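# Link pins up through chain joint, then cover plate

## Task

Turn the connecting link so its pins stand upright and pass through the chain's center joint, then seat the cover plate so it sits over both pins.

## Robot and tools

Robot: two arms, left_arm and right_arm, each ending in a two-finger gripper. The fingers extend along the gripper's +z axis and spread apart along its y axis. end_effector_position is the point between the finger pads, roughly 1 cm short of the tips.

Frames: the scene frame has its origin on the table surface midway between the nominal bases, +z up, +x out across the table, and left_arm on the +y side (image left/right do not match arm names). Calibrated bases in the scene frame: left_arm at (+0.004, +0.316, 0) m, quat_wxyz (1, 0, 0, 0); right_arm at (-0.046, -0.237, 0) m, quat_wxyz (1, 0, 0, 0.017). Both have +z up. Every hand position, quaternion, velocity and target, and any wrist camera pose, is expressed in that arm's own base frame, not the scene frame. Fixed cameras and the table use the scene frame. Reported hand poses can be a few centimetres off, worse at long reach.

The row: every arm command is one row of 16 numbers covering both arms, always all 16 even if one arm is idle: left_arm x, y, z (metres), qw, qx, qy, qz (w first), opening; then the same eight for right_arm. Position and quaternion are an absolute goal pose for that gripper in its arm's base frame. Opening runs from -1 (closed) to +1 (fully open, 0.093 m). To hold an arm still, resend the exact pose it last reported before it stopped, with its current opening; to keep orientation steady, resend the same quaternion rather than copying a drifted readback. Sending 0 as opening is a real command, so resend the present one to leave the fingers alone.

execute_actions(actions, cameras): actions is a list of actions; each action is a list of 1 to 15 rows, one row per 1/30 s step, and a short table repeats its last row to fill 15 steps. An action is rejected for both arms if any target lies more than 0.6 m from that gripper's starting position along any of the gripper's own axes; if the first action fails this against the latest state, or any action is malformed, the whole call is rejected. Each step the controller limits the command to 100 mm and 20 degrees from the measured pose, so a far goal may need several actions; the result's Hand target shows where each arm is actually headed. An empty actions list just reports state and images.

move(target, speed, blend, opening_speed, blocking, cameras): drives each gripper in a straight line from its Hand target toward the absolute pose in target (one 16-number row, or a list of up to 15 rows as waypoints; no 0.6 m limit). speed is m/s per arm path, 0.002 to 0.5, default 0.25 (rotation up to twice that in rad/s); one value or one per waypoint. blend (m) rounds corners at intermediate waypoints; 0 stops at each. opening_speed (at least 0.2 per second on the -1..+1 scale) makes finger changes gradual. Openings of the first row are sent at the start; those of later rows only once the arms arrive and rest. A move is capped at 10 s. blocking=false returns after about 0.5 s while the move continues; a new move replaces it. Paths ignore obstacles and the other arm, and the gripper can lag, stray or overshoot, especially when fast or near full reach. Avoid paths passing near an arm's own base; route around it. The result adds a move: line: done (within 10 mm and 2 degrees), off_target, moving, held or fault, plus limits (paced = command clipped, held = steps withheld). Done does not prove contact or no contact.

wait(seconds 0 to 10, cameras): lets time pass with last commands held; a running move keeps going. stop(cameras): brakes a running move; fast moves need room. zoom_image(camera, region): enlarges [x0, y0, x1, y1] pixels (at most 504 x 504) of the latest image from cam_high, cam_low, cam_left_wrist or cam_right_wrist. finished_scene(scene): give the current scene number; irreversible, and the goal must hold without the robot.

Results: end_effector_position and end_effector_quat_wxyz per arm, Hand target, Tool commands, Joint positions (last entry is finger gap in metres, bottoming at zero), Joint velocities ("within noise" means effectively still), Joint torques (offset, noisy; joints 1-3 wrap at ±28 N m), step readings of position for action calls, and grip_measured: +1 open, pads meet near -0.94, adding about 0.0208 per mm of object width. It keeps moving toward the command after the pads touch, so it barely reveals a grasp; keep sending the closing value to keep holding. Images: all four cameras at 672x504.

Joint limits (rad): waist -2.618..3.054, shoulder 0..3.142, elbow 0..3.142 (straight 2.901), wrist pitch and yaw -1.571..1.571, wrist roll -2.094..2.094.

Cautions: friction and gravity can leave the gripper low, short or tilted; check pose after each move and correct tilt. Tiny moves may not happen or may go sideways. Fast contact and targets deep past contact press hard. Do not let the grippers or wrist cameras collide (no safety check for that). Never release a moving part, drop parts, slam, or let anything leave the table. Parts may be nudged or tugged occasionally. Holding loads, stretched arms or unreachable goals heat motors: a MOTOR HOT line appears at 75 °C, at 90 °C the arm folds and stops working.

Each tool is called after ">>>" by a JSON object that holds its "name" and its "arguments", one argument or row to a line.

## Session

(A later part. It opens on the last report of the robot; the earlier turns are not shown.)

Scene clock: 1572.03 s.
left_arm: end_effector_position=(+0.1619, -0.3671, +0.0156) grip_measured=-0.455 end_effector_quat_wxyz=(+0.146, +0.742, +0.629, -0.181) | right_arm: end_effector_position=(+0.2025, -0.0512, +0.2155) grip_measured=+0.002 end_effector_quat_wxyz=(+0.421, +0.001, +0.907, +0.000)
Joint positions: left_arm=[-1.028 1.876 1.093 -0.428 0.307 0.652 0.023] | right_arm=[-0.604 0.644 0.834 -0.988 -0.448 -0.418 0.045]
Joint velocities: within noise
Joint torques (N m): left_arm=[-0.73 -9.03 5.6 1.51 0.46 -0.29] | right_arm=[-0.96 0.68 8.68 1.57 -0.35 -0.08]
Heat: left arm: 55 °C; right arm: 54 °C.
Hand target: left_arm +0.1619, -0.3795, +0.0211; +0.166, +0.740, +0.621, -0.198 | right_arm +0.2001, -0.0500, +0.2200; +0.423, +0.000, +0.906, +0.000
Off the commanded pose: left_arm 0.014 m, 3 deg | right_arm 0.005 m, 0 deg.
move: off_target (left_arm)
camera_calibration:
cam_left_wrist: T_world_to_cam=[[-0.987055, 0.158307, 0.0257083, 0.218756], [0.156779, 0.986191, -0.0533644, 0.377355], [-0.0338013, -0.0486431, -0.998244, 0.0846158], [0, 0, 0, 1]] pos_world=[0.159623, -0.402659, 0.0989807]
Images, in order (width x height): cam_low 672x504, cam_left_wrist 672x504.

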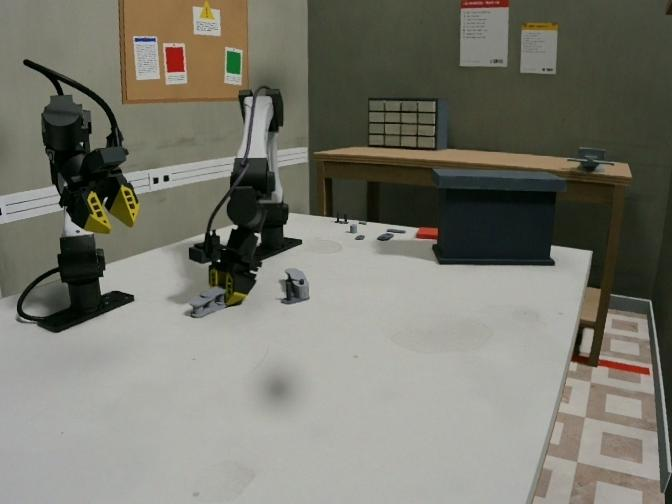

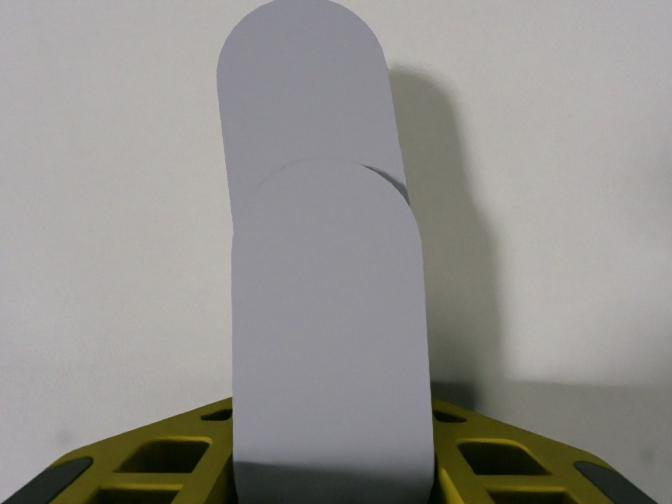

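>>> {"name": "move", "arguments": {
  "target": [0.162,-0.380,0.017,0.1664,0.7399,0.6209,-0.1983,-0.9,0.20,-0.05,0.22,0.4226,0,0.9063,0,0],
  "speed": 0.03,
  "cameras": []
}}

>>> {"name": "move", "arguments": {
  "target": [0.162,-0.378,0.019,0.1664,0.7399,0.6209,-0.1983,0.0,0.20,-0.05,0.22,0.4226,0,0.9063,0,0],
  "speed": 0.03,
  "opening_speed": 0.6,
  "cameras": ["cam_low","cam_left_wrist"]
}}

>>> {"name": "zoom_image", "arguments": {
  "camera": "cam_low",
  "region": [150, 180, 330, 320]
}}

Scene clock: 1580.73 s.
left_arm: end_effector_position=(+0.1635, -0.3698, +0.0148) grip_measured=-0.455 end_effector_quat_wxyz=(+0.151, +0.742, +0.627, -0.182) | right_arm: end_effector_position=(+0.2025, -0.0512, +0.2155) grip_measured=+0.002 end_effector_quat_wxyz=(+0.421, +0.001, +0.907, +0.000)
Joint positions: left_arm=[-1.028 1.881 1.093 -0.41 0.307 0.652 0.023] | right_arm=[-0.604 0.644 0.834 -0.988 -0.448 -0.418 0.045]
Joint velocities: within noise
Joint torques (N m): left_arm=[-0.75 -8.83 5.11 1.53 0.47 -0.28] | right_arm=[-0.95 0.95 8.61 1.59 -0.27 -0.13]
Heat: left arm: 53 °C; right arm: 54 °C.
Hand target: left_arm +0.1619, -0.3795, +0.0172; +0.166, +0.740, +0.621, -0.198 | right_arm +0.2001, -0.0500, +0.2200; +0.423, +0.000, +0.906, +0.000
Off the commanded pose: left_arm 0.011 m, 3 deg | right_arm 0.005 m, 0 deg.
move: off_target (left_arm)
No camera images: "cameras" was empty.

Scene clock: 1582.43 s.
left_arm: end_effector_position=(+0.1642, -0.3735, +0.0159) grip_measured=-0.002 end_effector_quat_wxyz=(+0.160, +0.742, +0.624, -0.187) | right_arm: end_effector_position=(+0.2025, -0.0512, +0.2155) grip_measured=+0.002 end_effector_quat_wxyz=(+0.421, +0.001, +0.907, +0.000)
Joint positions: left_arm=[-1.028 1.881 1.088 -0.386 0.316 0.652 0.045] | right_arm=[-0.604 0.644 0.834 -0.988 -0.448 -0.418 0.045]
Joint velocities: within noise
Joint torques (N m): left_arm=[-0.47 -9.73 5.19 1.25 0.4 -0.26] | right_arm=[-1.05 0.76 8.59 1.49 -0.34 -0.09]
Heat: left arm: 53 °C; right arm: 54 °C.
Hand target: left_arm +0.1621, -0.3779, +0.0190; +0.166, +0.740, +0.621, -0.198 | right_arm +0.2001, -0.0500, +0.2200; +0.423, +0.000, +0.906, +0.000
Off the commanded pose: left_arm 0.006 m, 2 deg | right_arm 0.005 m, 0 deg.
move: done
camera_calibration:
cam_left_wrist: T_world_to_cam=[[-0.986738, 0.16192, 0.0114307, 0.223534], [0.160455, 0.983613, -0.0822195, 0.382201], [-0.0245564, -0.079295, -0.996549, 0.0716424], [0, 0, 0, 1]] pos_world=[0.161003, -0.406451, 0.100264]
Images, in order (width x height): cam_low 672x504, cam_left_wrist 672x504.

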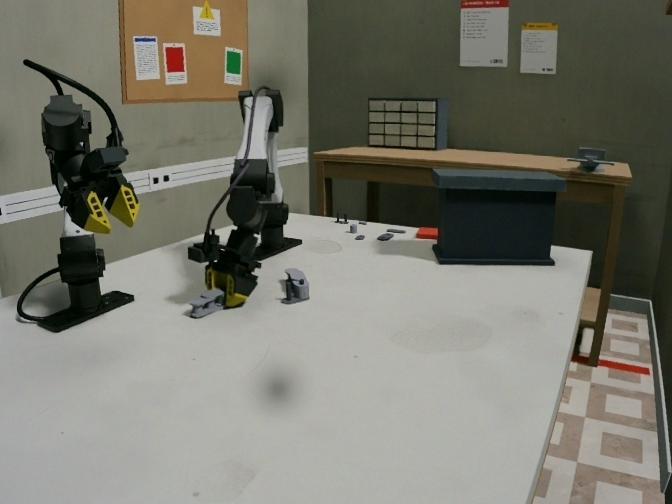

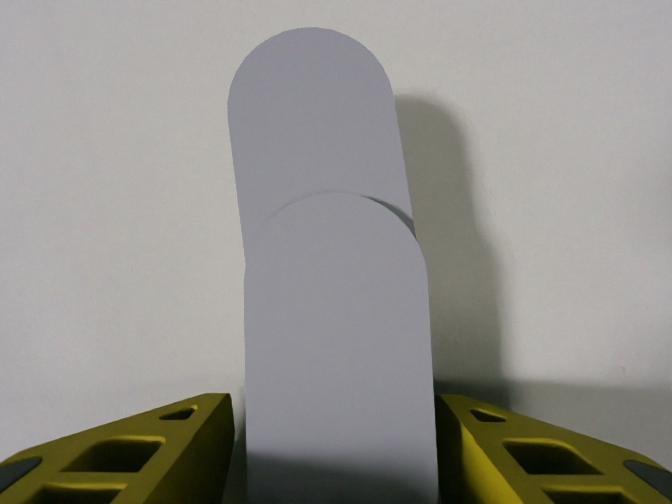

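Scaled by 2.800 from the camera's 672x504 image, which has a finer 960x720 frame.

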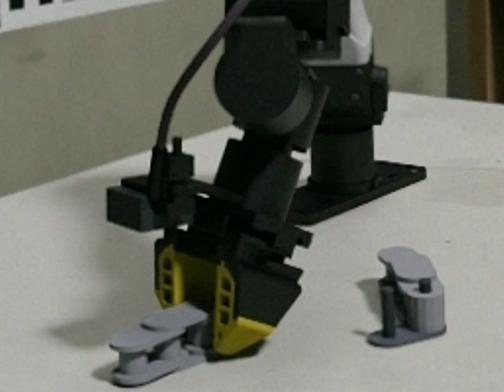

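>>> {"name": "move", "arguments": {
  "target": [
    [0.164,-0.376,0.05,0.1664,0.7399,0.6209,-0.1983,0.1,0.20,-0.05,0.22,0.4226,0,0.9063,0,0],
    [0.175,-0.34,0.16,0.1664,0.7399,0.6209,-0.1983,0.1,0.20,-0.05,0.22,0.4226,0,0.9063,0,0],
    [0.30,-0.12,0.22,0.2451,0.3092,0.9151,-0.0828,0.1,0.20,-0.05,0.22,0.4226,0,0.9063,0,0],
    [0.26,0.12,0.24,0.2451,-0.3092,0.9151,0.0828,0.0,0.20,-0.05,0.22,0.4226,0,0.9063,0,0]
  ],
  "speed": [0.06,0.2,0.3,0.3],
  "blend": [0,0.04,0.05,0],
  "cameras": ["cam_high","cam_low","cam_left_wrist"]
}}

>>> {"name": "zoom_image", "arguments": {
  "camera": "cam_low",
  "region": [150, 180, 330, 320]
}}

>>> {"name": "zoom_image", "arguments": {
  "camera": "cam_high",
  "region": [240, 280, 400, 400]
}}

Scene clock: 1604.67 s.
left_arm: end_effector_position=(+0.2573, +0.1140, +0.2307) grip_measured=+0.002 end_effector_quat_wxyz=(+0.235, -0.300, +0.921, +0.075) | right_arm: end_effector_position=(+0.2025, -0.0512, +0.2155) grip_measured=+0.002 end_effector_quat_wxyz=(+0.421, +0.001, +0.907, +0.000)
Joint positions: left_arm=[0.336 1.225 1.317 -1.181 -0.136 -0.26 0.045] | right_arm=[-0.604 0.644 0.834 -0.988 -0.448 -0.418 0.045]
Joint velocities: within noise
Joint torques (N m): left_arm=[0.54 -2.76 8.64 1.2 -0.26 -0.28] | right_arm=[-1.01 0.72 8.55 1.51 -0.36 -0.05]
Heat: left arm: 49 °C; right arm: 54 °C.
Hand target: left_arm +0.2598, +0.1199, +0.2399; +0.245, -0.309, +0.915, +0.083 | right_arm +0.2001, -0.0500, +0.2200; +0.423, +0.000, +0.906, +0.000
Off the commanded pose: left_arm 0.011 m, 2 deg | right_arm 0.005 m, 0 deg.
move: off_target (left_arm); target 4's new opening was sent with left_arm's hand 0.011 m and 2 deg from that target
camera_calibration:
cam_left_wrist: T_world_to_cam=[[0.594583, -0.803834, 0.0179344, -0.0642477], [-0.800246, -0.593798, -0.0837271, 0.332758], [0.0779521, 0.0354308, -0.996327, 0.287145], [0, 0, 0, 1]] pos_world=[0.282105, 0.135773, 0.315104]
Images, in order (width x height): cam_high 672x504, cam_low 672x504, cam_left_wrist 672x504.

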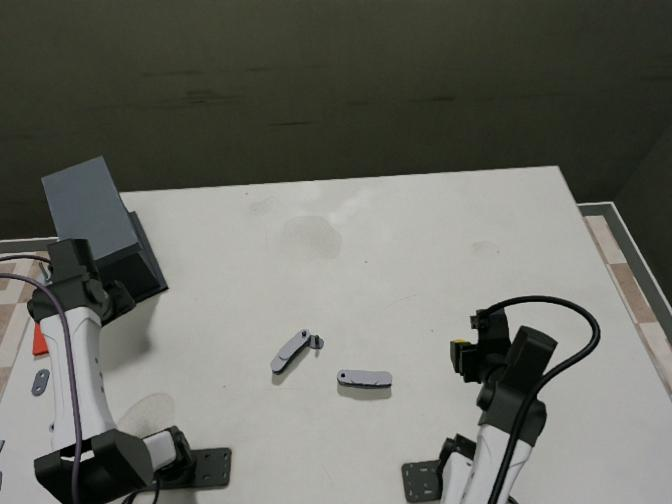

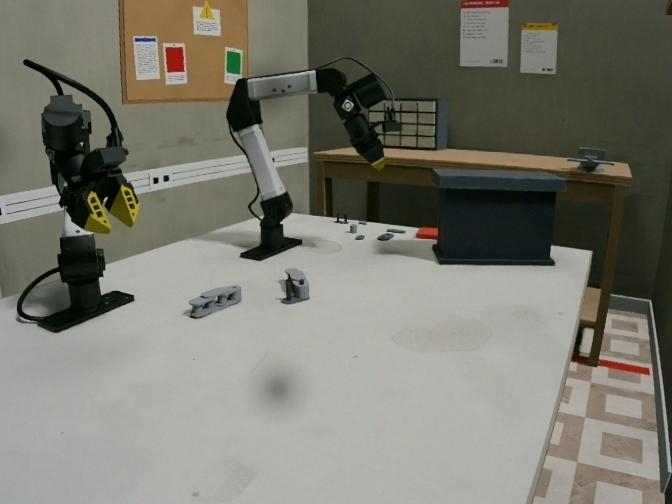

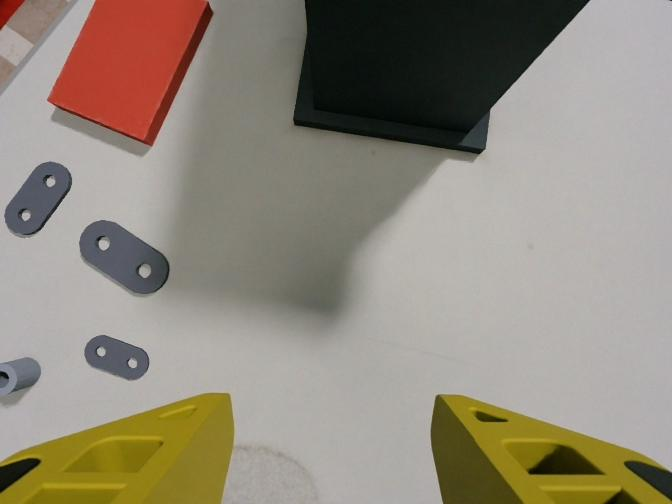

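Scaled by 2.800 from the camera's 672x504 image, which has a finer 960x720 frame.

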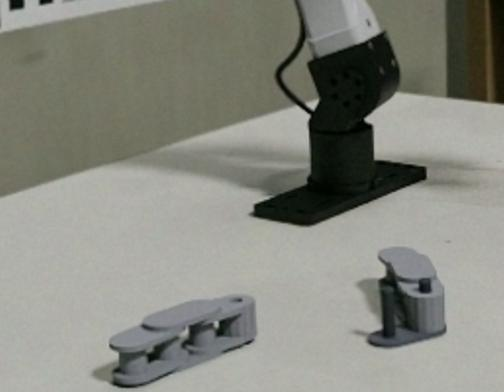

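Scaled by 3.150 from the camera's 672x504 image, which has a finer 960x720 frame.

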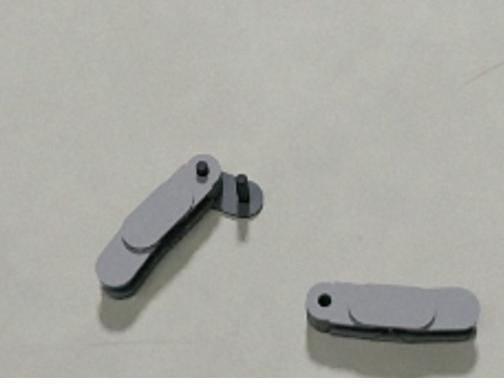

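>>> {"name": "move", "arguments": {
  "target": [0.26,0.12,0.24,0.2451,-0.3092,0.9151,0.0828,0.0,0.225,0.140,0.18,0.2011,-0.6079,0.7506,0.1629,0.1],
  "speed": 0.25,
  "cameras": ["cam_high","cam_low","cam_right_wrist"]
}}

Scene clock: 1613.47 s.
left_arm: end_effector_position=(+0.2572, +0.1140, +0.2308) grip_measured=+0.002 end_effector_quat_wxyz=(+0.235, -0.300, +0.921, +0.075) | right_arm: end_effector_position=(+0.2258, +0.1383, +0.1766) grip_measured=+0.099 end_effector_quat_wxyz=(+0.204, -0.603, +0.754, +0.161)
Joint positions: left_arm=[0.336 1.225 1.317 -1.181 -0.136 -0.26 0.045] | right_arm=[0.264 1.278 1.146 -1.171 -0.459 -1.021 0.05]
Joint velocities: within noise
Joint torques (N m): left_arm=[0.54 -2.74 8.62 1.21 -0.25 -0.28] | right_arm=[0.12 -2.66 8.9 0.73 -0.4 -0.09]
Heat: left arm: 47 °C; right arm: 54 °C.
Hand target: left_arm +0.2598, +0.1199, +0.2400; +0.245, -0.309, +0.915, +0.083 | right_arm +0.2250, +0.1400, +0.1800; +0.201, -0.608, +0.751, +0.163
Off the commanded pose: left_arm 0.011 m, 2 deg | right_arm 0.004 m, 1 deg.
move: off_target (left_arm)
camera_calibration:
cam_right_wrist: T_world_to_cam=[[0.972901, -0.230813, 0.0137621, -0.190142], [-0.229126, -0.970366, -0.076751, 0.236793], [0.0310695, 0.0715179, -0.996955, 0.240478], [0, 0, 0, 1]] pos_world=[0.231774, 0.16869, 0.260536]
Images, in order (width x height): cam_high 672x504, cam_low 672x504, cam_right_wrist 672x504.

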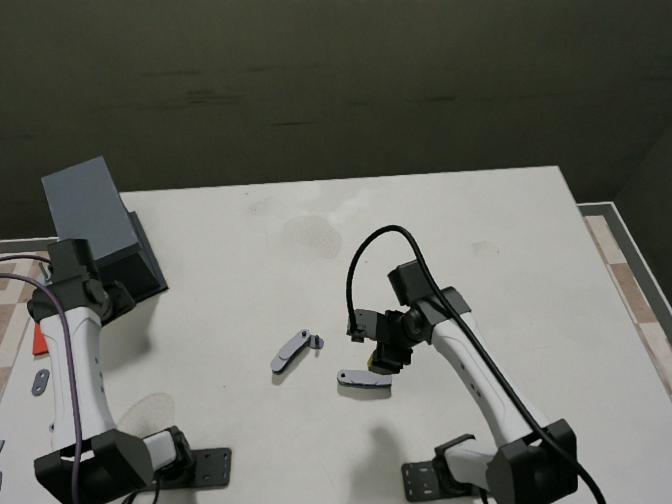

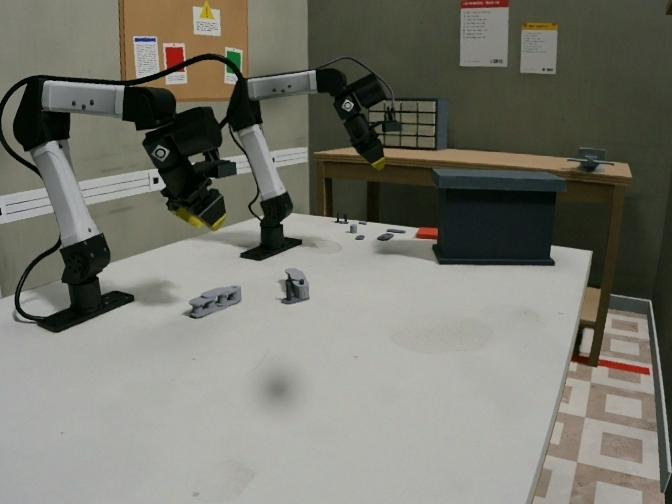

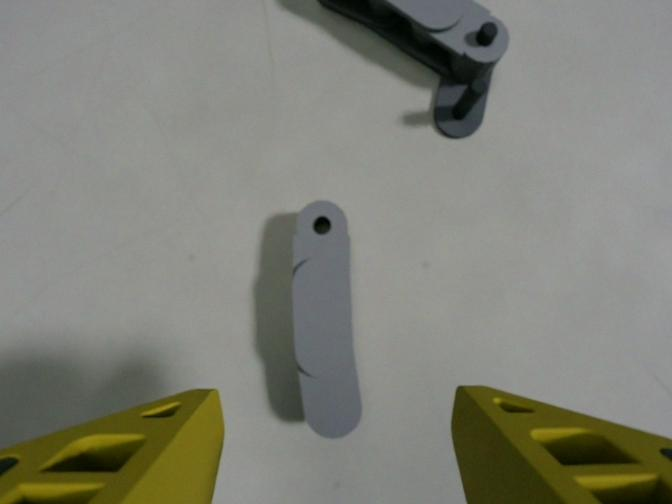

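>>> {"name": "zoom_image", "arguments": {
  "camera": "cam_right_wrist",
  "region": [234, 180, 424, 370]
}}

>>> {"name": "zoom_image", "arguments": {
  "camera": "cam_right_wrist",
  "region": [404, 0, 544, 140]
}}

Scaled by 2.653 from the camera's 672x504 image, which has a finer 960x720 frame.

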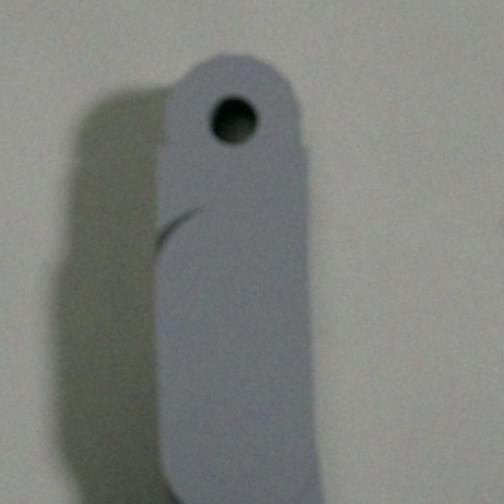

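Scaled by 3.600 from the camera's 672x504 image, which has a finer 960x720 frame.

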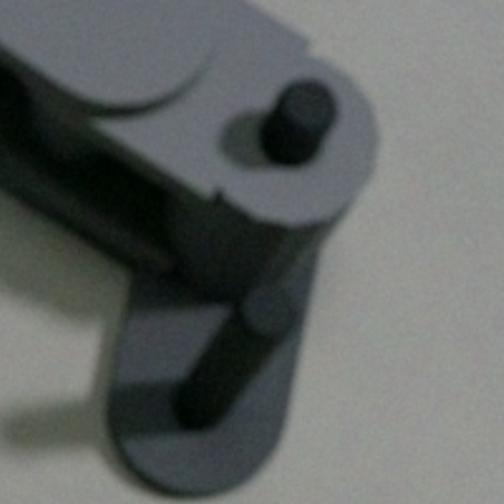

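>>> {"name": "move", "arguments": {
  "target": [0.26,0.12,0.24,0.2451,-0.3092,0.9151,0.0828,0.0,0.229,0.178,0.075,0.2025,-0.6013,0.7559,0.1611,0.1],
  "speed": 0.15,
  "cameras": ["cam_low","cam_right_wrist"]
}}

Scene clock: 1642.07 s.
left_arm: end_effector_position=(+0.2572, +0.1140, +0.2308) grip_measured=+0.002 end_effector_quat_wxyz=(+0.235, -0.300, +0.921, +0.075) | right_arm: end_effector_position=(+0.2290, +0.1775, +0.0798) grip_measured=+0.099 end_effector_quat_wxyz=(+0.206, -0.601, +0.754, +0.165)
Joint positions: left_arm=[0.336 1.225 1.317 -1.181 -0.136 -0.26 0.045] | right_arm=[0.42 1.362 0.81 -0.678 -0.42 -0.852 0.05]
Joint velocities: within noise
Joint torques (N m): left_arm=[0.55 -2.74 8.62 1.2 -0.25 -0.28] | right_arm=[0.35 -3.15 6.04 1.19 -0.21 0.07]
Heat: left arm: 42 °C; right arm: 53 °C.
Hand target: left_arm +0.2598, +0.1199, +0.2400; +0.245, -0.309, +0.915, +0.083 | right_arm +0.2289, +0.1779, +0.0750; +0.202, -0.601, +0.756, +0.161
Off the commanded pose: left_arm 0.011 m, 2 deg | right_arm 0.005 m, 1 deg.
move: off_target (left_arm)
camera_calibration:
cam_right_wrist: T_world_to_cam=[[0.972574, -0.232391, 0.00967069, -0.182183], [-0.230772, -0.969321, -0.0846245, 0.268925], [0.02904, 0.0800719, -0.996366, 0.140039], [0, 0, 0, 1]] pos_world=[0.23518, 0.207123, 0.16405]
Images, in order (width x height): cam_low 672x504, cam_right_wrist 672x504.

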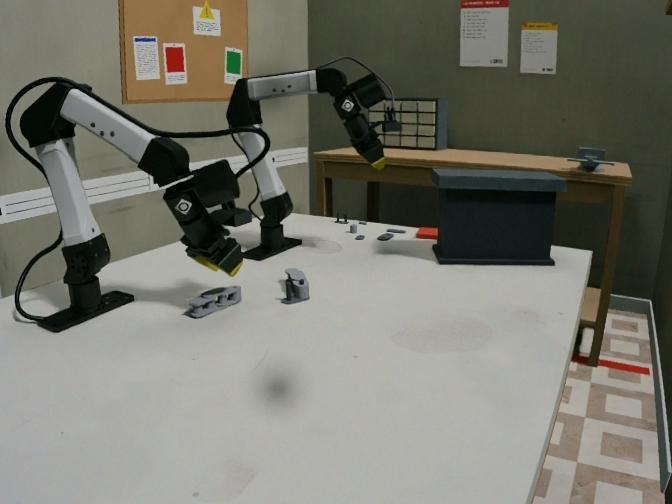

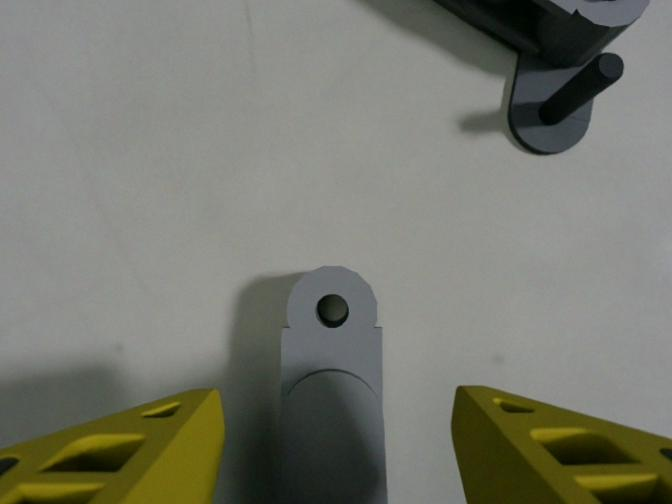

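>>> {"name": "move", "arguments": {
  "target": [
    [0.26,0.12,0.24,0.2451,-0.3092,0.9151,0.0828,0.0,0.2282,0.1765,0.035,0.2025,-0.6013,0.7559,0.1611,0.1],
    [0.26,0.12,0.24,0.2451,-0.3092,0.9151,0.0828,0.0,0.2282,0.1765,0.0175,0.2025,-0.6013,0.7559,0.1611,0.1]
  ],
  "speed": [0.08,0.04],
  "blend": [0.005,0],
  "cameras": ["cam_low","cam_right_wrist"]
}}

>>> {"name": "zoom_image", "arguments": {
  "camera": "cam_low",
  "region": [150, 180, 330, 320]
}}

Scene clock: 1651.40 s.
left_arm: end_effector_position=(+0.2572, +0.1140, +0.2308) grip_measured=+0.002 end_effector_quat_wxyz=(+0.235, -0.300, +0.921, +0.075) | right_arm: end_effector_position=(+0.2287, +0.1773, +0.0222) grip_measured=+0.099 end_effector_quat_wxyz=(+0.206, -0.601, +0.754, +0.165)
Joint positions: left_arm=[0.336 1.225 1.317 -1.181 -0.136 -0.26 0.045] | right_arm=[0.42 1.475 0.65 -0.405 -0.419 -0.852 0.05]
Joint velocities: within noise
Joint torques (N m): left_arm=[0.53 -2.74 8.62 1.21 -0.25 -0.28] | right_arm=[-0.12 -3.74 5.42 1.23 -0.25 0.04]
Heat: left arm: 41 °C; right arm: 52 °C.
Hand target: left_arm +0.2598, +0.1199, +0.2400; +0.245, -0.309, +0.915, +0.083 | right_arm +0.2281, +0.1764, +0.0176; +0.202, -0.601, +0.756, +0.161
Off the commanded pose: left_arm 0.011 m, 2 deg | right_arm 0.005 m, 1 deg.
move: off_target (left_arm)
camera_calibration:
cam_right_wrist: T_world_to_cam=[[0.972475, -0.232829, 0.00909068, -0.181269], [-0.231277, -0.969266, -0.0838753, 0.26388], [0.0283399, 0.0794642, -0.996435, 0.0829433], [0, 0, 0, 1]] pos_world=[0.234959, 0.206974, 0.106428]
Images, in order (width x height): cam_low 672x504, cam_right_wrist 672x504.

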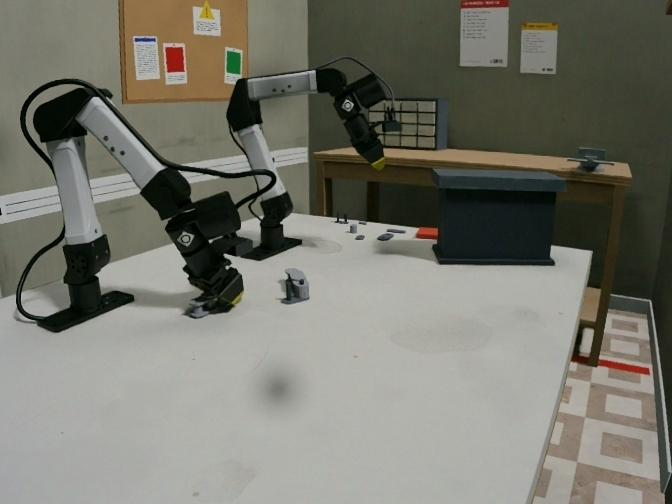

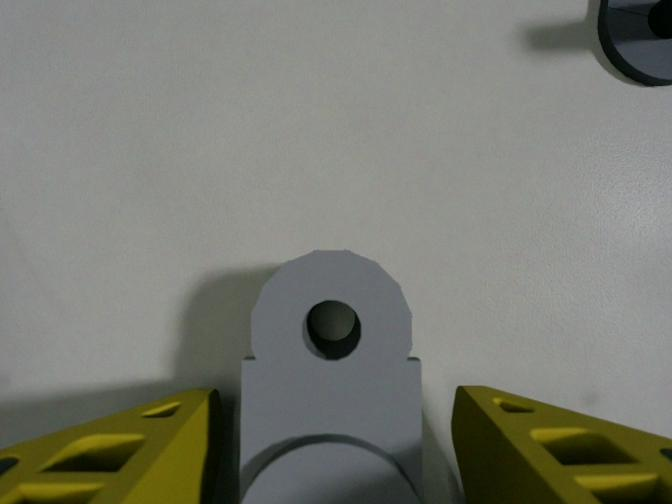

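Scaled by 2.800 from the camera's 672x504 image, which has a finer 960x720 frame.

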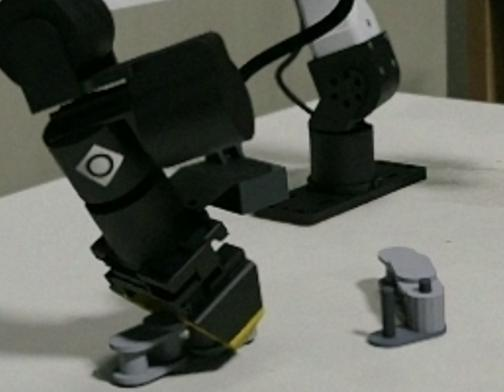

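>>> {"name": "move", "arguments": {
  "target": [0.26,0.12,0.24,0.2451,-0.3092,0.9151,0.0828,0.0,0.2282,0.1762,0.0135,0.2025,-0.6013,0.7559,0.1611,0.1],
  "speed": 0.03,
  "cameras": []
}}

>>> {"name": "move", "arguments": {
  "target": [0.26,0.12,0.24,0.2451,-0.3092,0.9151,0.0828,0.0,0.2282,0.1762,0.0135,0.2025,-0.6013,0.7559,0.1611,-0.9],
  "speed": 0.03,
  "opening_speed": 0.8,
  "cameras": ["cam_low","cam_right_wrist"]
}}

Scene clock: 1658.20 s.
left_arm: end_effector_position=(+0.2572, +0.1140, +0.2308) grip_measured=+0.002 end_effector_quat_wxyz=(+0.235, -0.300, +0.921, +0.075) | right_arm: end_effector_position=(+0.2287, +0.1773, +0.0183) grip_measured=+0.099 end_effector_quat_wxyz=(+0.206, -0.601, +0.754, +0.165)
Joint positions: left_arm=[0.336 1.225 1.317 -1.181 -0.136 -0.26 0.045] | right_arm=[0.42 1.486 0.641 -0.385 -0.419 -0.852 0.05]
Joint velocities: within noise
Joint torques (N m): left_arm=[0.54 -2.74 8.61 1.21 -0.25 -0.28] | right_arm=[-0.16 -3.73 5.12 1.21 -0.21 -0.03]
Heat: left arm: 42 °C; right arm: 51 °C.
Hand target: left_arm +0.2598, +0.1199, +0.2400; +0.245, -0.309, +0.915, +0.083 | right_arm +0.2281, +0.1761, +0.0135; +0.202, -0.601, +0.756, +0.161
Off the commanded pose: left_arm 0.011 m, 2 deg | right_arm 0.005 m, 1 deg.
move: off_target (left_arm)
No camera images: "cameras" was empty.

Scene clock: 1659.67 s.
left_arm: end_effector_position=(+0.2572, +0.1140, +0.2308) grip_measured=+0.002 end_effector_quat_wxyz=(+0.235, -0.300, +0.921, +0.075) | right_arm: end_effector_position=(+0.2288, +0.1774, +0.0184) grip_measured=-0.457 end_effector_quat_wxyz=(+0.206, -0.601, +0.754, +0.165)
Joint positions: left_arm=[0.336 1.225 1.317 -1.181 -0.136 -0.26 0.045] | right_arm=[0.42 1.486 0.641 -0.385 -0.419 -0.852 0.023]
Joint velocities: within noise
Joint torques (N m): left_arm=[0.54 -2.74 8.64 1.21 -0.25 -0.28] | right_arm=[-0.17 -3.86 5.14 1.24 -0.2 0.04]
Heat: left arm: 42 °C; right arm: 51 °C.
Hand target: left_arm +0.2598, +0.1199, +0.2400; +0.245, -0.309, +0.915, +0.083 | right_arm +0.2280, +0.1761, +0.0135; +0.202, -0.601, +0.756, +0.161
Off the commanded pose: left_arm 0.011 m, 2 deg | right_arm 0.005 m, 1 deg.
move: off_target (left_arm)
camera_calibration:
cam_right_wrist: T_world_to_cam=[[0.972469, -0.232832, 0.00969553, -0.181376], [-0.231218, -0.96924, -0.0843382, 0.26365], [0.0290339, 0.0797745, -0.99639, 0.0789012], [0, 0, 0, 1]] pos_world=[0.235053, 0.207016, 0.102611]
Images, in order (width x height): cam_low 672x504, cam_right_wrist 672x504.

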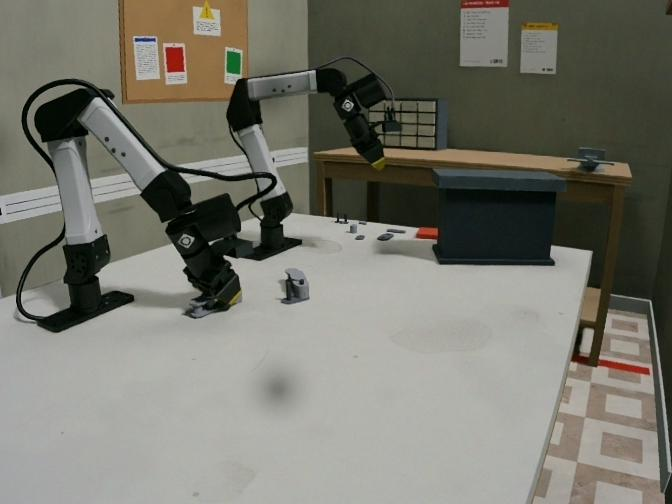

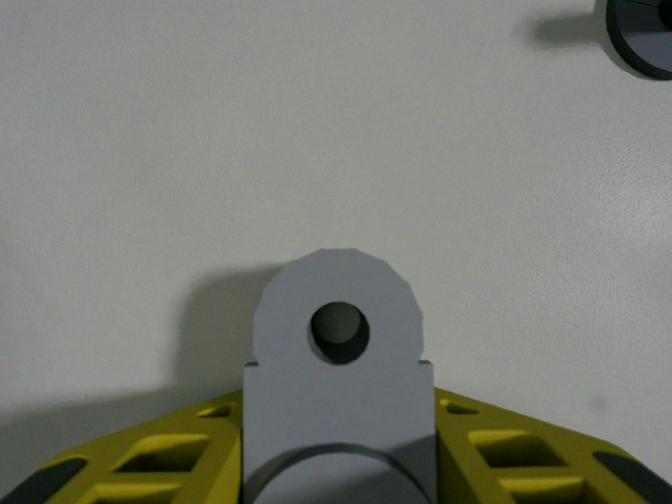

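>>> {"name": "move", "arguments": {
  "target": [
    [0.26,0.12,0.24,0.2451,-0.3092,0.9151,0.0828,0.0,0.2282,0.1762,0.085,0.2025,-0.6013,0.7559,0.1611,-0.9],
    [0.26,0.12,0.24,0.2451,-0.3092,0.9151,0.0828,0.0,0.319,0.2395,0.10,0.2408,-0.3540,0.8987,0.0949,-0.9]
  ],
  "speed": [0.08,0.15],
  "blend": [0.01,0],
  "cameras": ["cam_low","cam_high","cam_right_wrist"]
}}

>>> {"name": "zoom_image", "arguments": {
  "camera": "cam_right_wrist",
  "region": [234, 234, 434, 434]
}}

>>> {"name": "zoom_image", "arguments": {
  "camera": "cam_low",
  "region": [200, 180, 380, 320]
}}

Scene clock: 1677.47 s.
left_arm: end_effector_position=(+0.2572, +0.1140, +0.2308) grip_measured=+0.002 end_effector_quat_wxyz=(+0.235, -0.300, +0.921, +0.075) | right_arm: end_effector_position=(+0.3048, +0.2279, +0.0849) grip_measured=-0.457 end_effector_quat_wxyz=(+0.209, -0.356, +0.906, +0.090)
Joint positions: left_arm=[0.336 1.225 1.317 -1.181 -0.136 -0.26 0.045] | right_arm=[0.608 1.622 1.081 -0.576 -0.077 -0.124 0.023]
Joint velocities: within noise
Joint torques (N m): left_arm=[0.54 -2.74 8.62 1.21 -0.25 -0.28] | right_arm=[0.27 -6.82 10.41 1.64 0.05 0.06]
Heat: left arm: 42 °C; right arm: 50 °C.
Hand target: left_arm +0.2598, +0.1198, +0.2400; +0.245, -0.309, +0.915, +0.083 | right_arm +0.3180, +0.2389, +0.1006; +0.241, -0.354, +0.899, +0.095
Off the commanded pose: left_arm 0.011 m, 2 deg | right_arm 0.024 m, 4 deg.
move: off_target (left_arm, right_arm)
camera_calibration:
cam_right_wrist: T_world_to_cam=[[0.677067, -0.735914, -0.00336029, -0.0382958], [-0.735907, -0.677017, -0.00942591, 0.416673], [0.00466168, 0.00885483, -0.99995, 0.162832], [0, 0, 0, 1]] pos_world=[0.331802, 0.25247, 0.166622]
Images, in order (width x height): cam_high 672x504, cam_low 672x504, cam_right_wrist 672x504.

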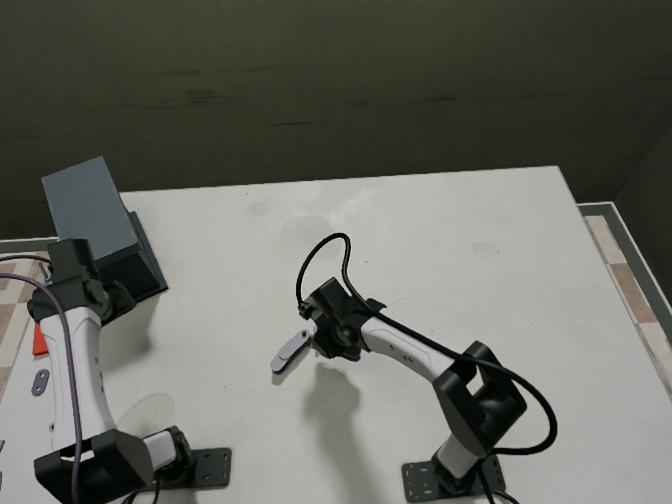

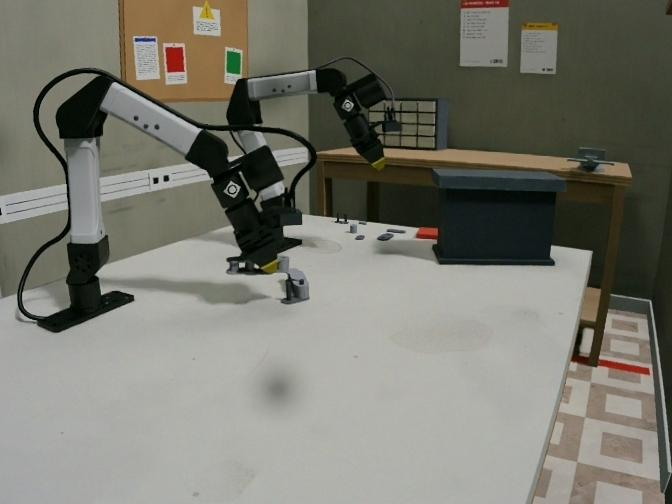

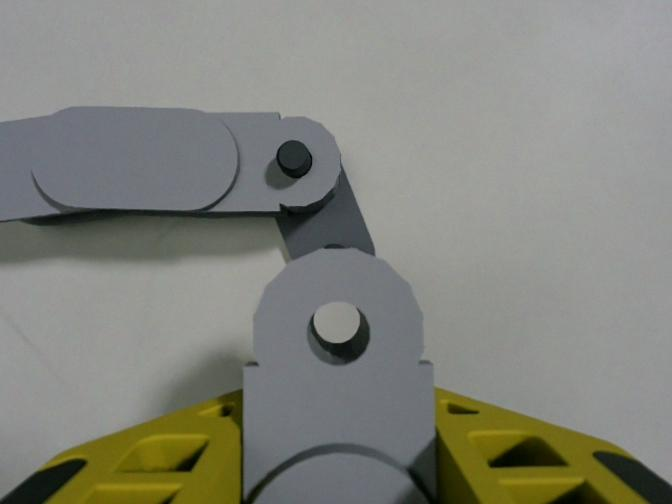

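Scaled by 2.520 from the camera's 672x504 image, which has a finer 960x720 frame.

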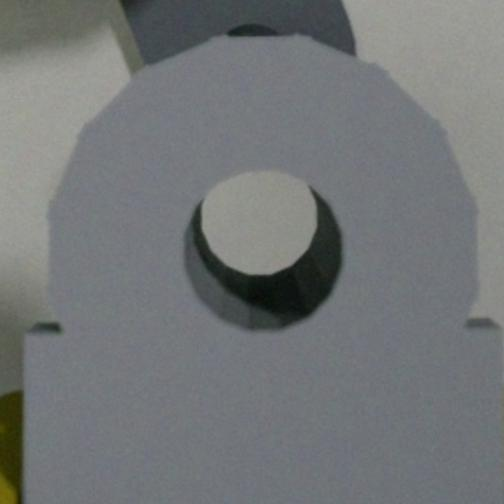

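Scaled by 2.800 from the camera's 672x504 image, which has a finer 960x720 frame.

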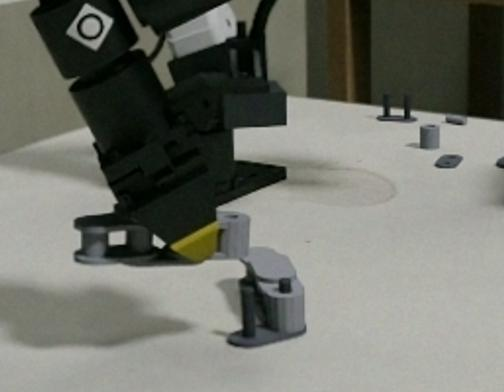

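>>> {"name": "move", "arguments": {
  "target": [0.26,0.12,0.24,0.2451,-0.3092,0.9151,0.0828,0.0,0.322,0.2440,0.105,0.2720,-0.3505,0.8898,0.1072,-0.9],
  "speed": 0.06,
  "cameras": ["cam_low","cam_right_wrist"]
}}

>>> {"name": "zoom_image", "arguments": {
  "camera": "cam_right_wrist",
  "region": [234, 234, 434, 434]
}}

>>> {"name": "zoom_image", "arguments": {
  "camera": "cam_low",
  "region": [200, 180, 380, 320]
}}

Scene clock: 1695.77 s.
left_arm: end_effector_position=(+0.2572, +0.1141, +0.2308) grip_measured=+0.002 end_effector_quat_wxyz=(+0.235, -0.300, +0.921, +0.075) | right_arm: end_effector_position=(+0.3156, +0.2353, +0.0897) grip_measured=-0.457 end_effector_quat_wxyz=(+0.240, -0.352, +0.900, +0.098)
Joint positions: left_arm=[0.336 1.225 1.317 -1.181 -0.137 -0.26 0.045] | right_arm=[0.608 1.622 1.07 -0.501 -0.076 -0.117 0.023]
Joint velocities: within noise
Joint torques (N m): left_arm=[0.55 -2.76 8.61 1.21 -0.25 -0.28] | right_arm=[0.47 -9.55 7.24 1.85 -0.06 0.08]
Heat: left arm: 43 °C; right arm: 54 °C.
Hand target: left_arm +0.2598, +0.1199, +0.2400; +0.245, -0.309, +0.915, +0.083 | right_arm +0.3215, +0.2436, +0.1054; +0.271, -0.351, +0.890, +0.107
Off the commanded pose: left_arm 0.011 m, 2 deg | right_arm 0.019 m, 4 deg.
move: off_target (left_arm, right_arm)
camera_calibration:
cam_right_wrist: T_world_to_cam=[[0.672594, -0.740006, 0.00287985, -0.0383697], [-0.737846, -0.670918, -0.0738353, 0.434677], [0.0565707, 0.0475363, -0.997266, 0.141777], [0, 0, 0, 1]] pos_world=[0.338512, 0.2565, 0.173594]
Images, in order (width x height): cam_low 672x504, cam_right_wrist 672x504.

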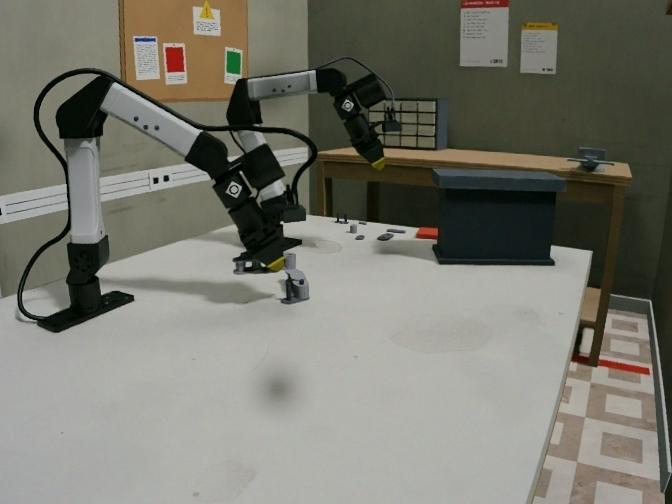

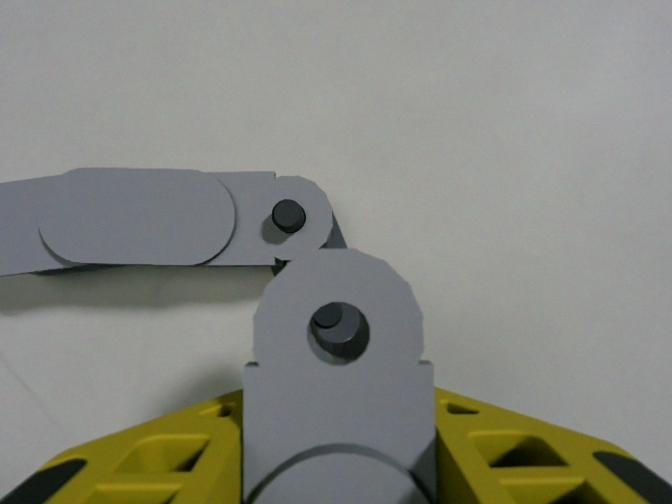

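Scaled by 2.520 from the camera's 672x504 image, which has a finer 960x720 frame.

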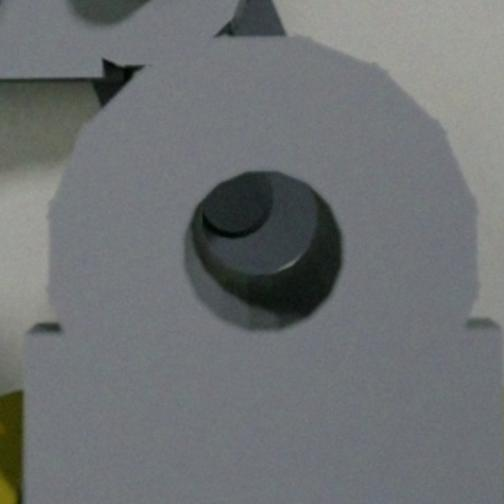

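Scaled by 2.800 from the camera's 672x504 image, which has a finer 960x720 frame.

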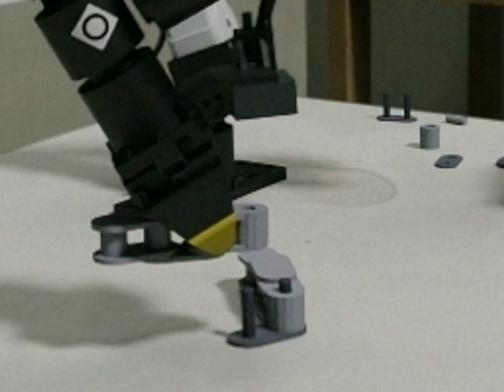

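>>> {"name": "move", "arguments": {
  "target": [0.26,0.12,0.24,0.2451,-0.3092,0.9151,0.0828,0.0,0.319,0.2450,0.087,0.2720,-0.3505,0.8898,0.1072,-0.9],
  "speed": 0.05,
  "cameras": ["cam_low","cam_right_wrist"]
}}

>>> {"name": "zoom_image", "arguments": {
  "camera": "cam_right_wrist",
  "region": [234, 234, 434, 434]
}}

Scene clock: 1710.93 s.
left_arm: end_effector_position=(+0.2572, +0.1141, +0.2308) grip_measured=+0.002 end_effector_quat_wxyz=(+0.235, -0.300, +0.921, +0.075) | right_arm: end_effector_position=(+0.3123, +0.2367, +0.0774) grip_measured=-0.457 end_effector_quat_wxyz=(+0.246, -0.352, +0.898, +0.102)
Joint positions: left_arm=[0.336 1.225 1.317 -1.181 -0.137 -0.26 0.045] | right_arm=[0.616 1.622 1.011 -0.426 -0.076 -0.11 0.023]
Joint velocities: within noise
Joint torques (N m): left_arm=[0.54 -2.74 8.64 1.21 -0.25 -0.28] | right_arm=[0.38 -8.01 7.27 1.95 0.05 0.02]
Heat: left arm: 43 °C; right arm: 53 °C.
Hand target: left_arm +0.2598, +0.1199, +0.2400; +0.245, -0.309, +0.915, +0.083 | right_arm +0.3186, +0.2447, +0.0874; +0.272, -0.350, +0.890, +0.107
Off the commanded pose: left_arm 0.011 m, 2 deg | right_arm 0.014 m, 3 deg.
move: off_target (left_arm, right_arm)
camera_calibration:
cam_right_wrist: T_world_to_cam=[[0.673595, -0.7391, 0.00113479, -0.0355123], [-0.736111, -0.671007, -0.0888326, 0.432876], [0.0664177, 0.0590019, -0.996046, 0.12376], [0, 0, 0, 1]] pos_world=[0.334345, 0.256913, 0.161765]
Images, in order (width x height): cam_low 672x504, cam_right_wrist 672x504.

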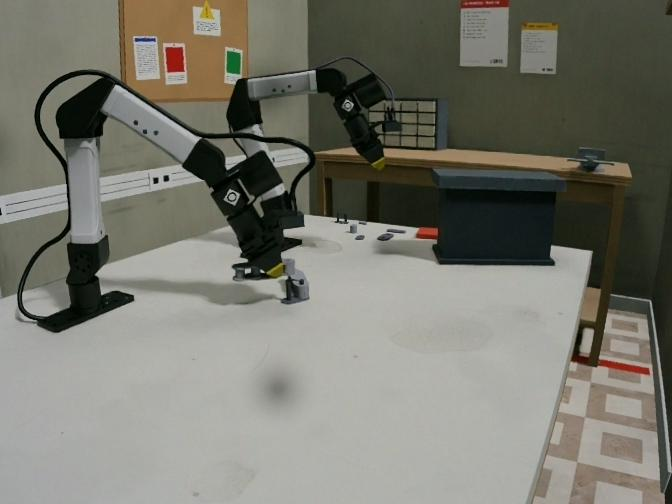

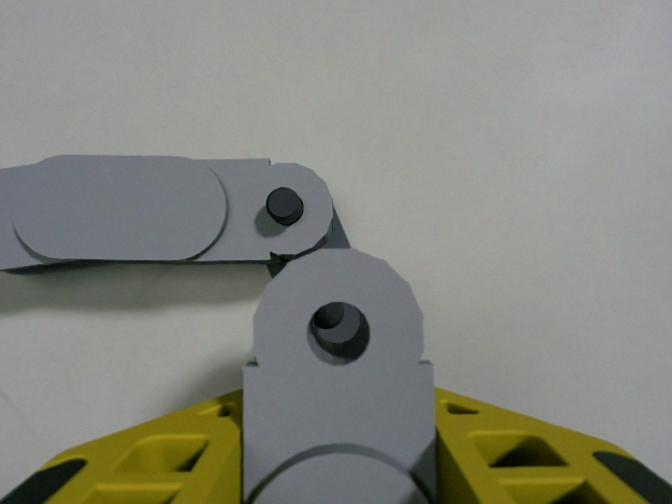

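Scaled by 2.520 from the camera's 672x504 image, which has a finer 960x720 frame.

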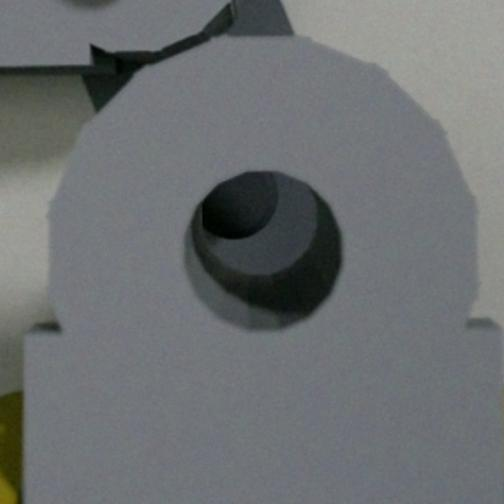

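>>> {"name": "move", "arguments": {
  "target": [0.26,0.12,0.24,0.2451,-0.3092,0.9151,0.0828,0.0,0.3178,0.2465,0.074,0.2720,-0.3505,0.8898,0.1072,-0.9],
  "speed": 0.05,
  "cameras": ["cam_low","cam_right_wrist"]
}}

>>> {"name": "zoom_image", "arguments": {
  "camera": "cam_right_wrist",
  "region": [234, 234, 434, 434]
}}

Scene clock: 1723.53 s.
left_arm: end_effector_position=(+0.2572, +0.1141, +0.2308) grip_measured=+0.002 end_effector_quat_wxyz=(+0.235, -0.300, +0.921, +0.075) | right_arm: end_effector_position=(+0.3106, +0.2393, +0.0681) grip_measured=-0.457 end_effector_quat_wxyz=(+0.250, -0.353, +0.896, +0.104)
Joint positions: left_arm=[0.336 1.225 1.317 -1.181 -0.137 -0.26 0.045] | right_arm=[0.624 1.631 0.975 -0.371 -0.075 -0.105 0.023]
Joint velocities: within noise
Joint torques (N m): left_arm=[0.54 -2.74 8.62 1.2 -0.24 -0.28] | right_arm=[0.27 -6.93 7.28 1.94 0.01 0.09]
Heat: left arm: 43 °C; right arm: 51 °C.
Hand target: left_arm +0.2598, +0.1199, +0.2400; +0.245, -0.309, +0.915, +0.083 | right_arm +0.3174, +0.2464, +0.0743; +0.272, -0.351, +0.890, +0.107
Off the commanded pose: left_arm 0.011 m, 2 deg | right_arm 0.012 m, 3 deg.
move: off_target (left_arm, right_arm)
camera_calibration:
cam_right_wrist: T_world_to_cam=[[0.676121, -0.73679, 0.000219818, -0.033646], [-0.733194, -0.67285, -0.0984845, 0.43267], [0.0727104, 0.0664263, -0.995139, 0.11066], [0, 0, 0, 1]] pos_world=[0.331934, 0.258981, 0.152741]
Images, in order (width x height): cam_low 672x504, cam_right_wrist 672x504.

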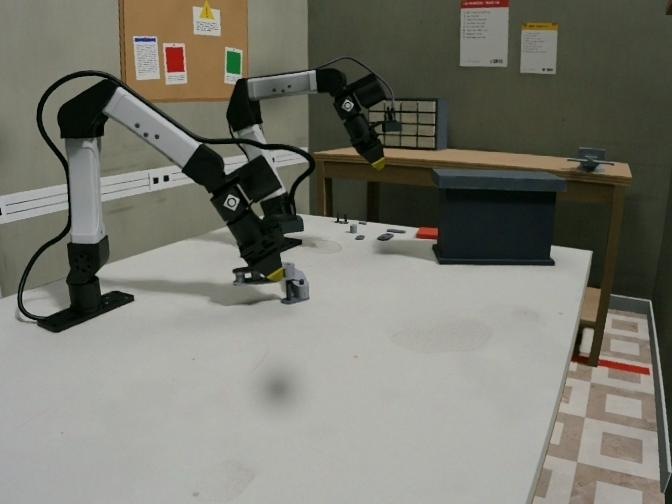

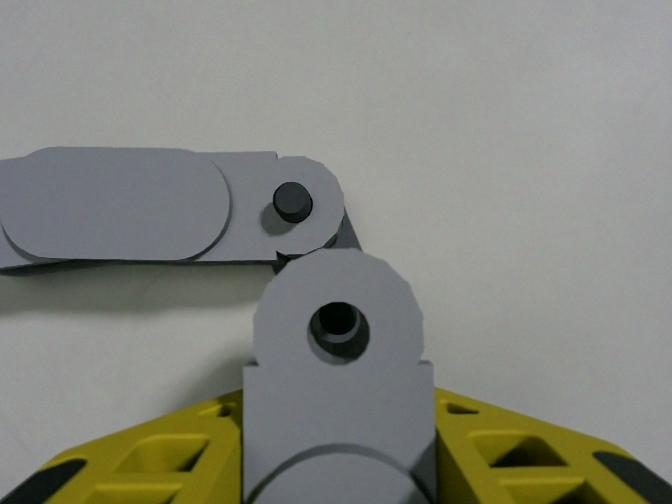

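Scaled by 2.520 from the camera's 672x504 image, which has a finer 960x720 frame.

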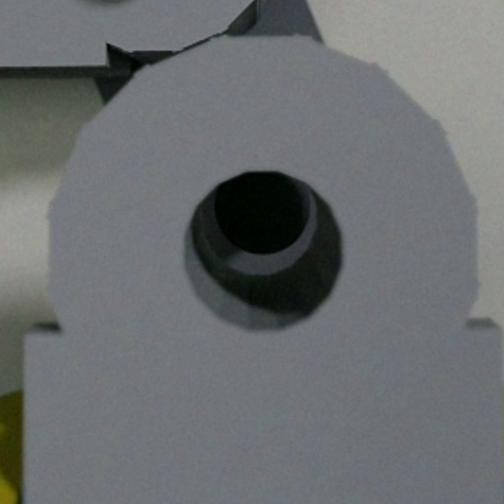

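>>> {"name": "zoom_image", "arguments": {
  "camera": "cam_right_wrist",
  "region": [300, 290, 380, 370]
}}

Scaled by 6.300 from the camera's 672x504 image, which has a finer 960x720 frame.

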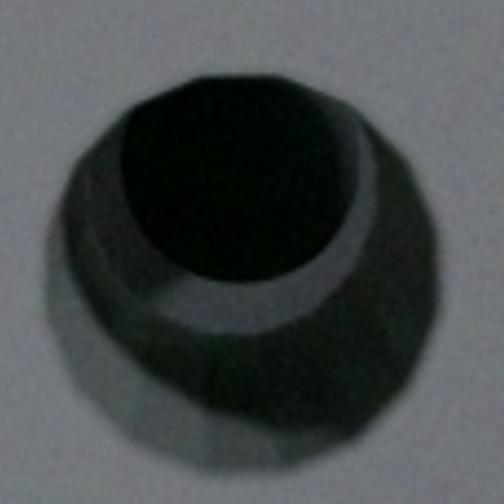

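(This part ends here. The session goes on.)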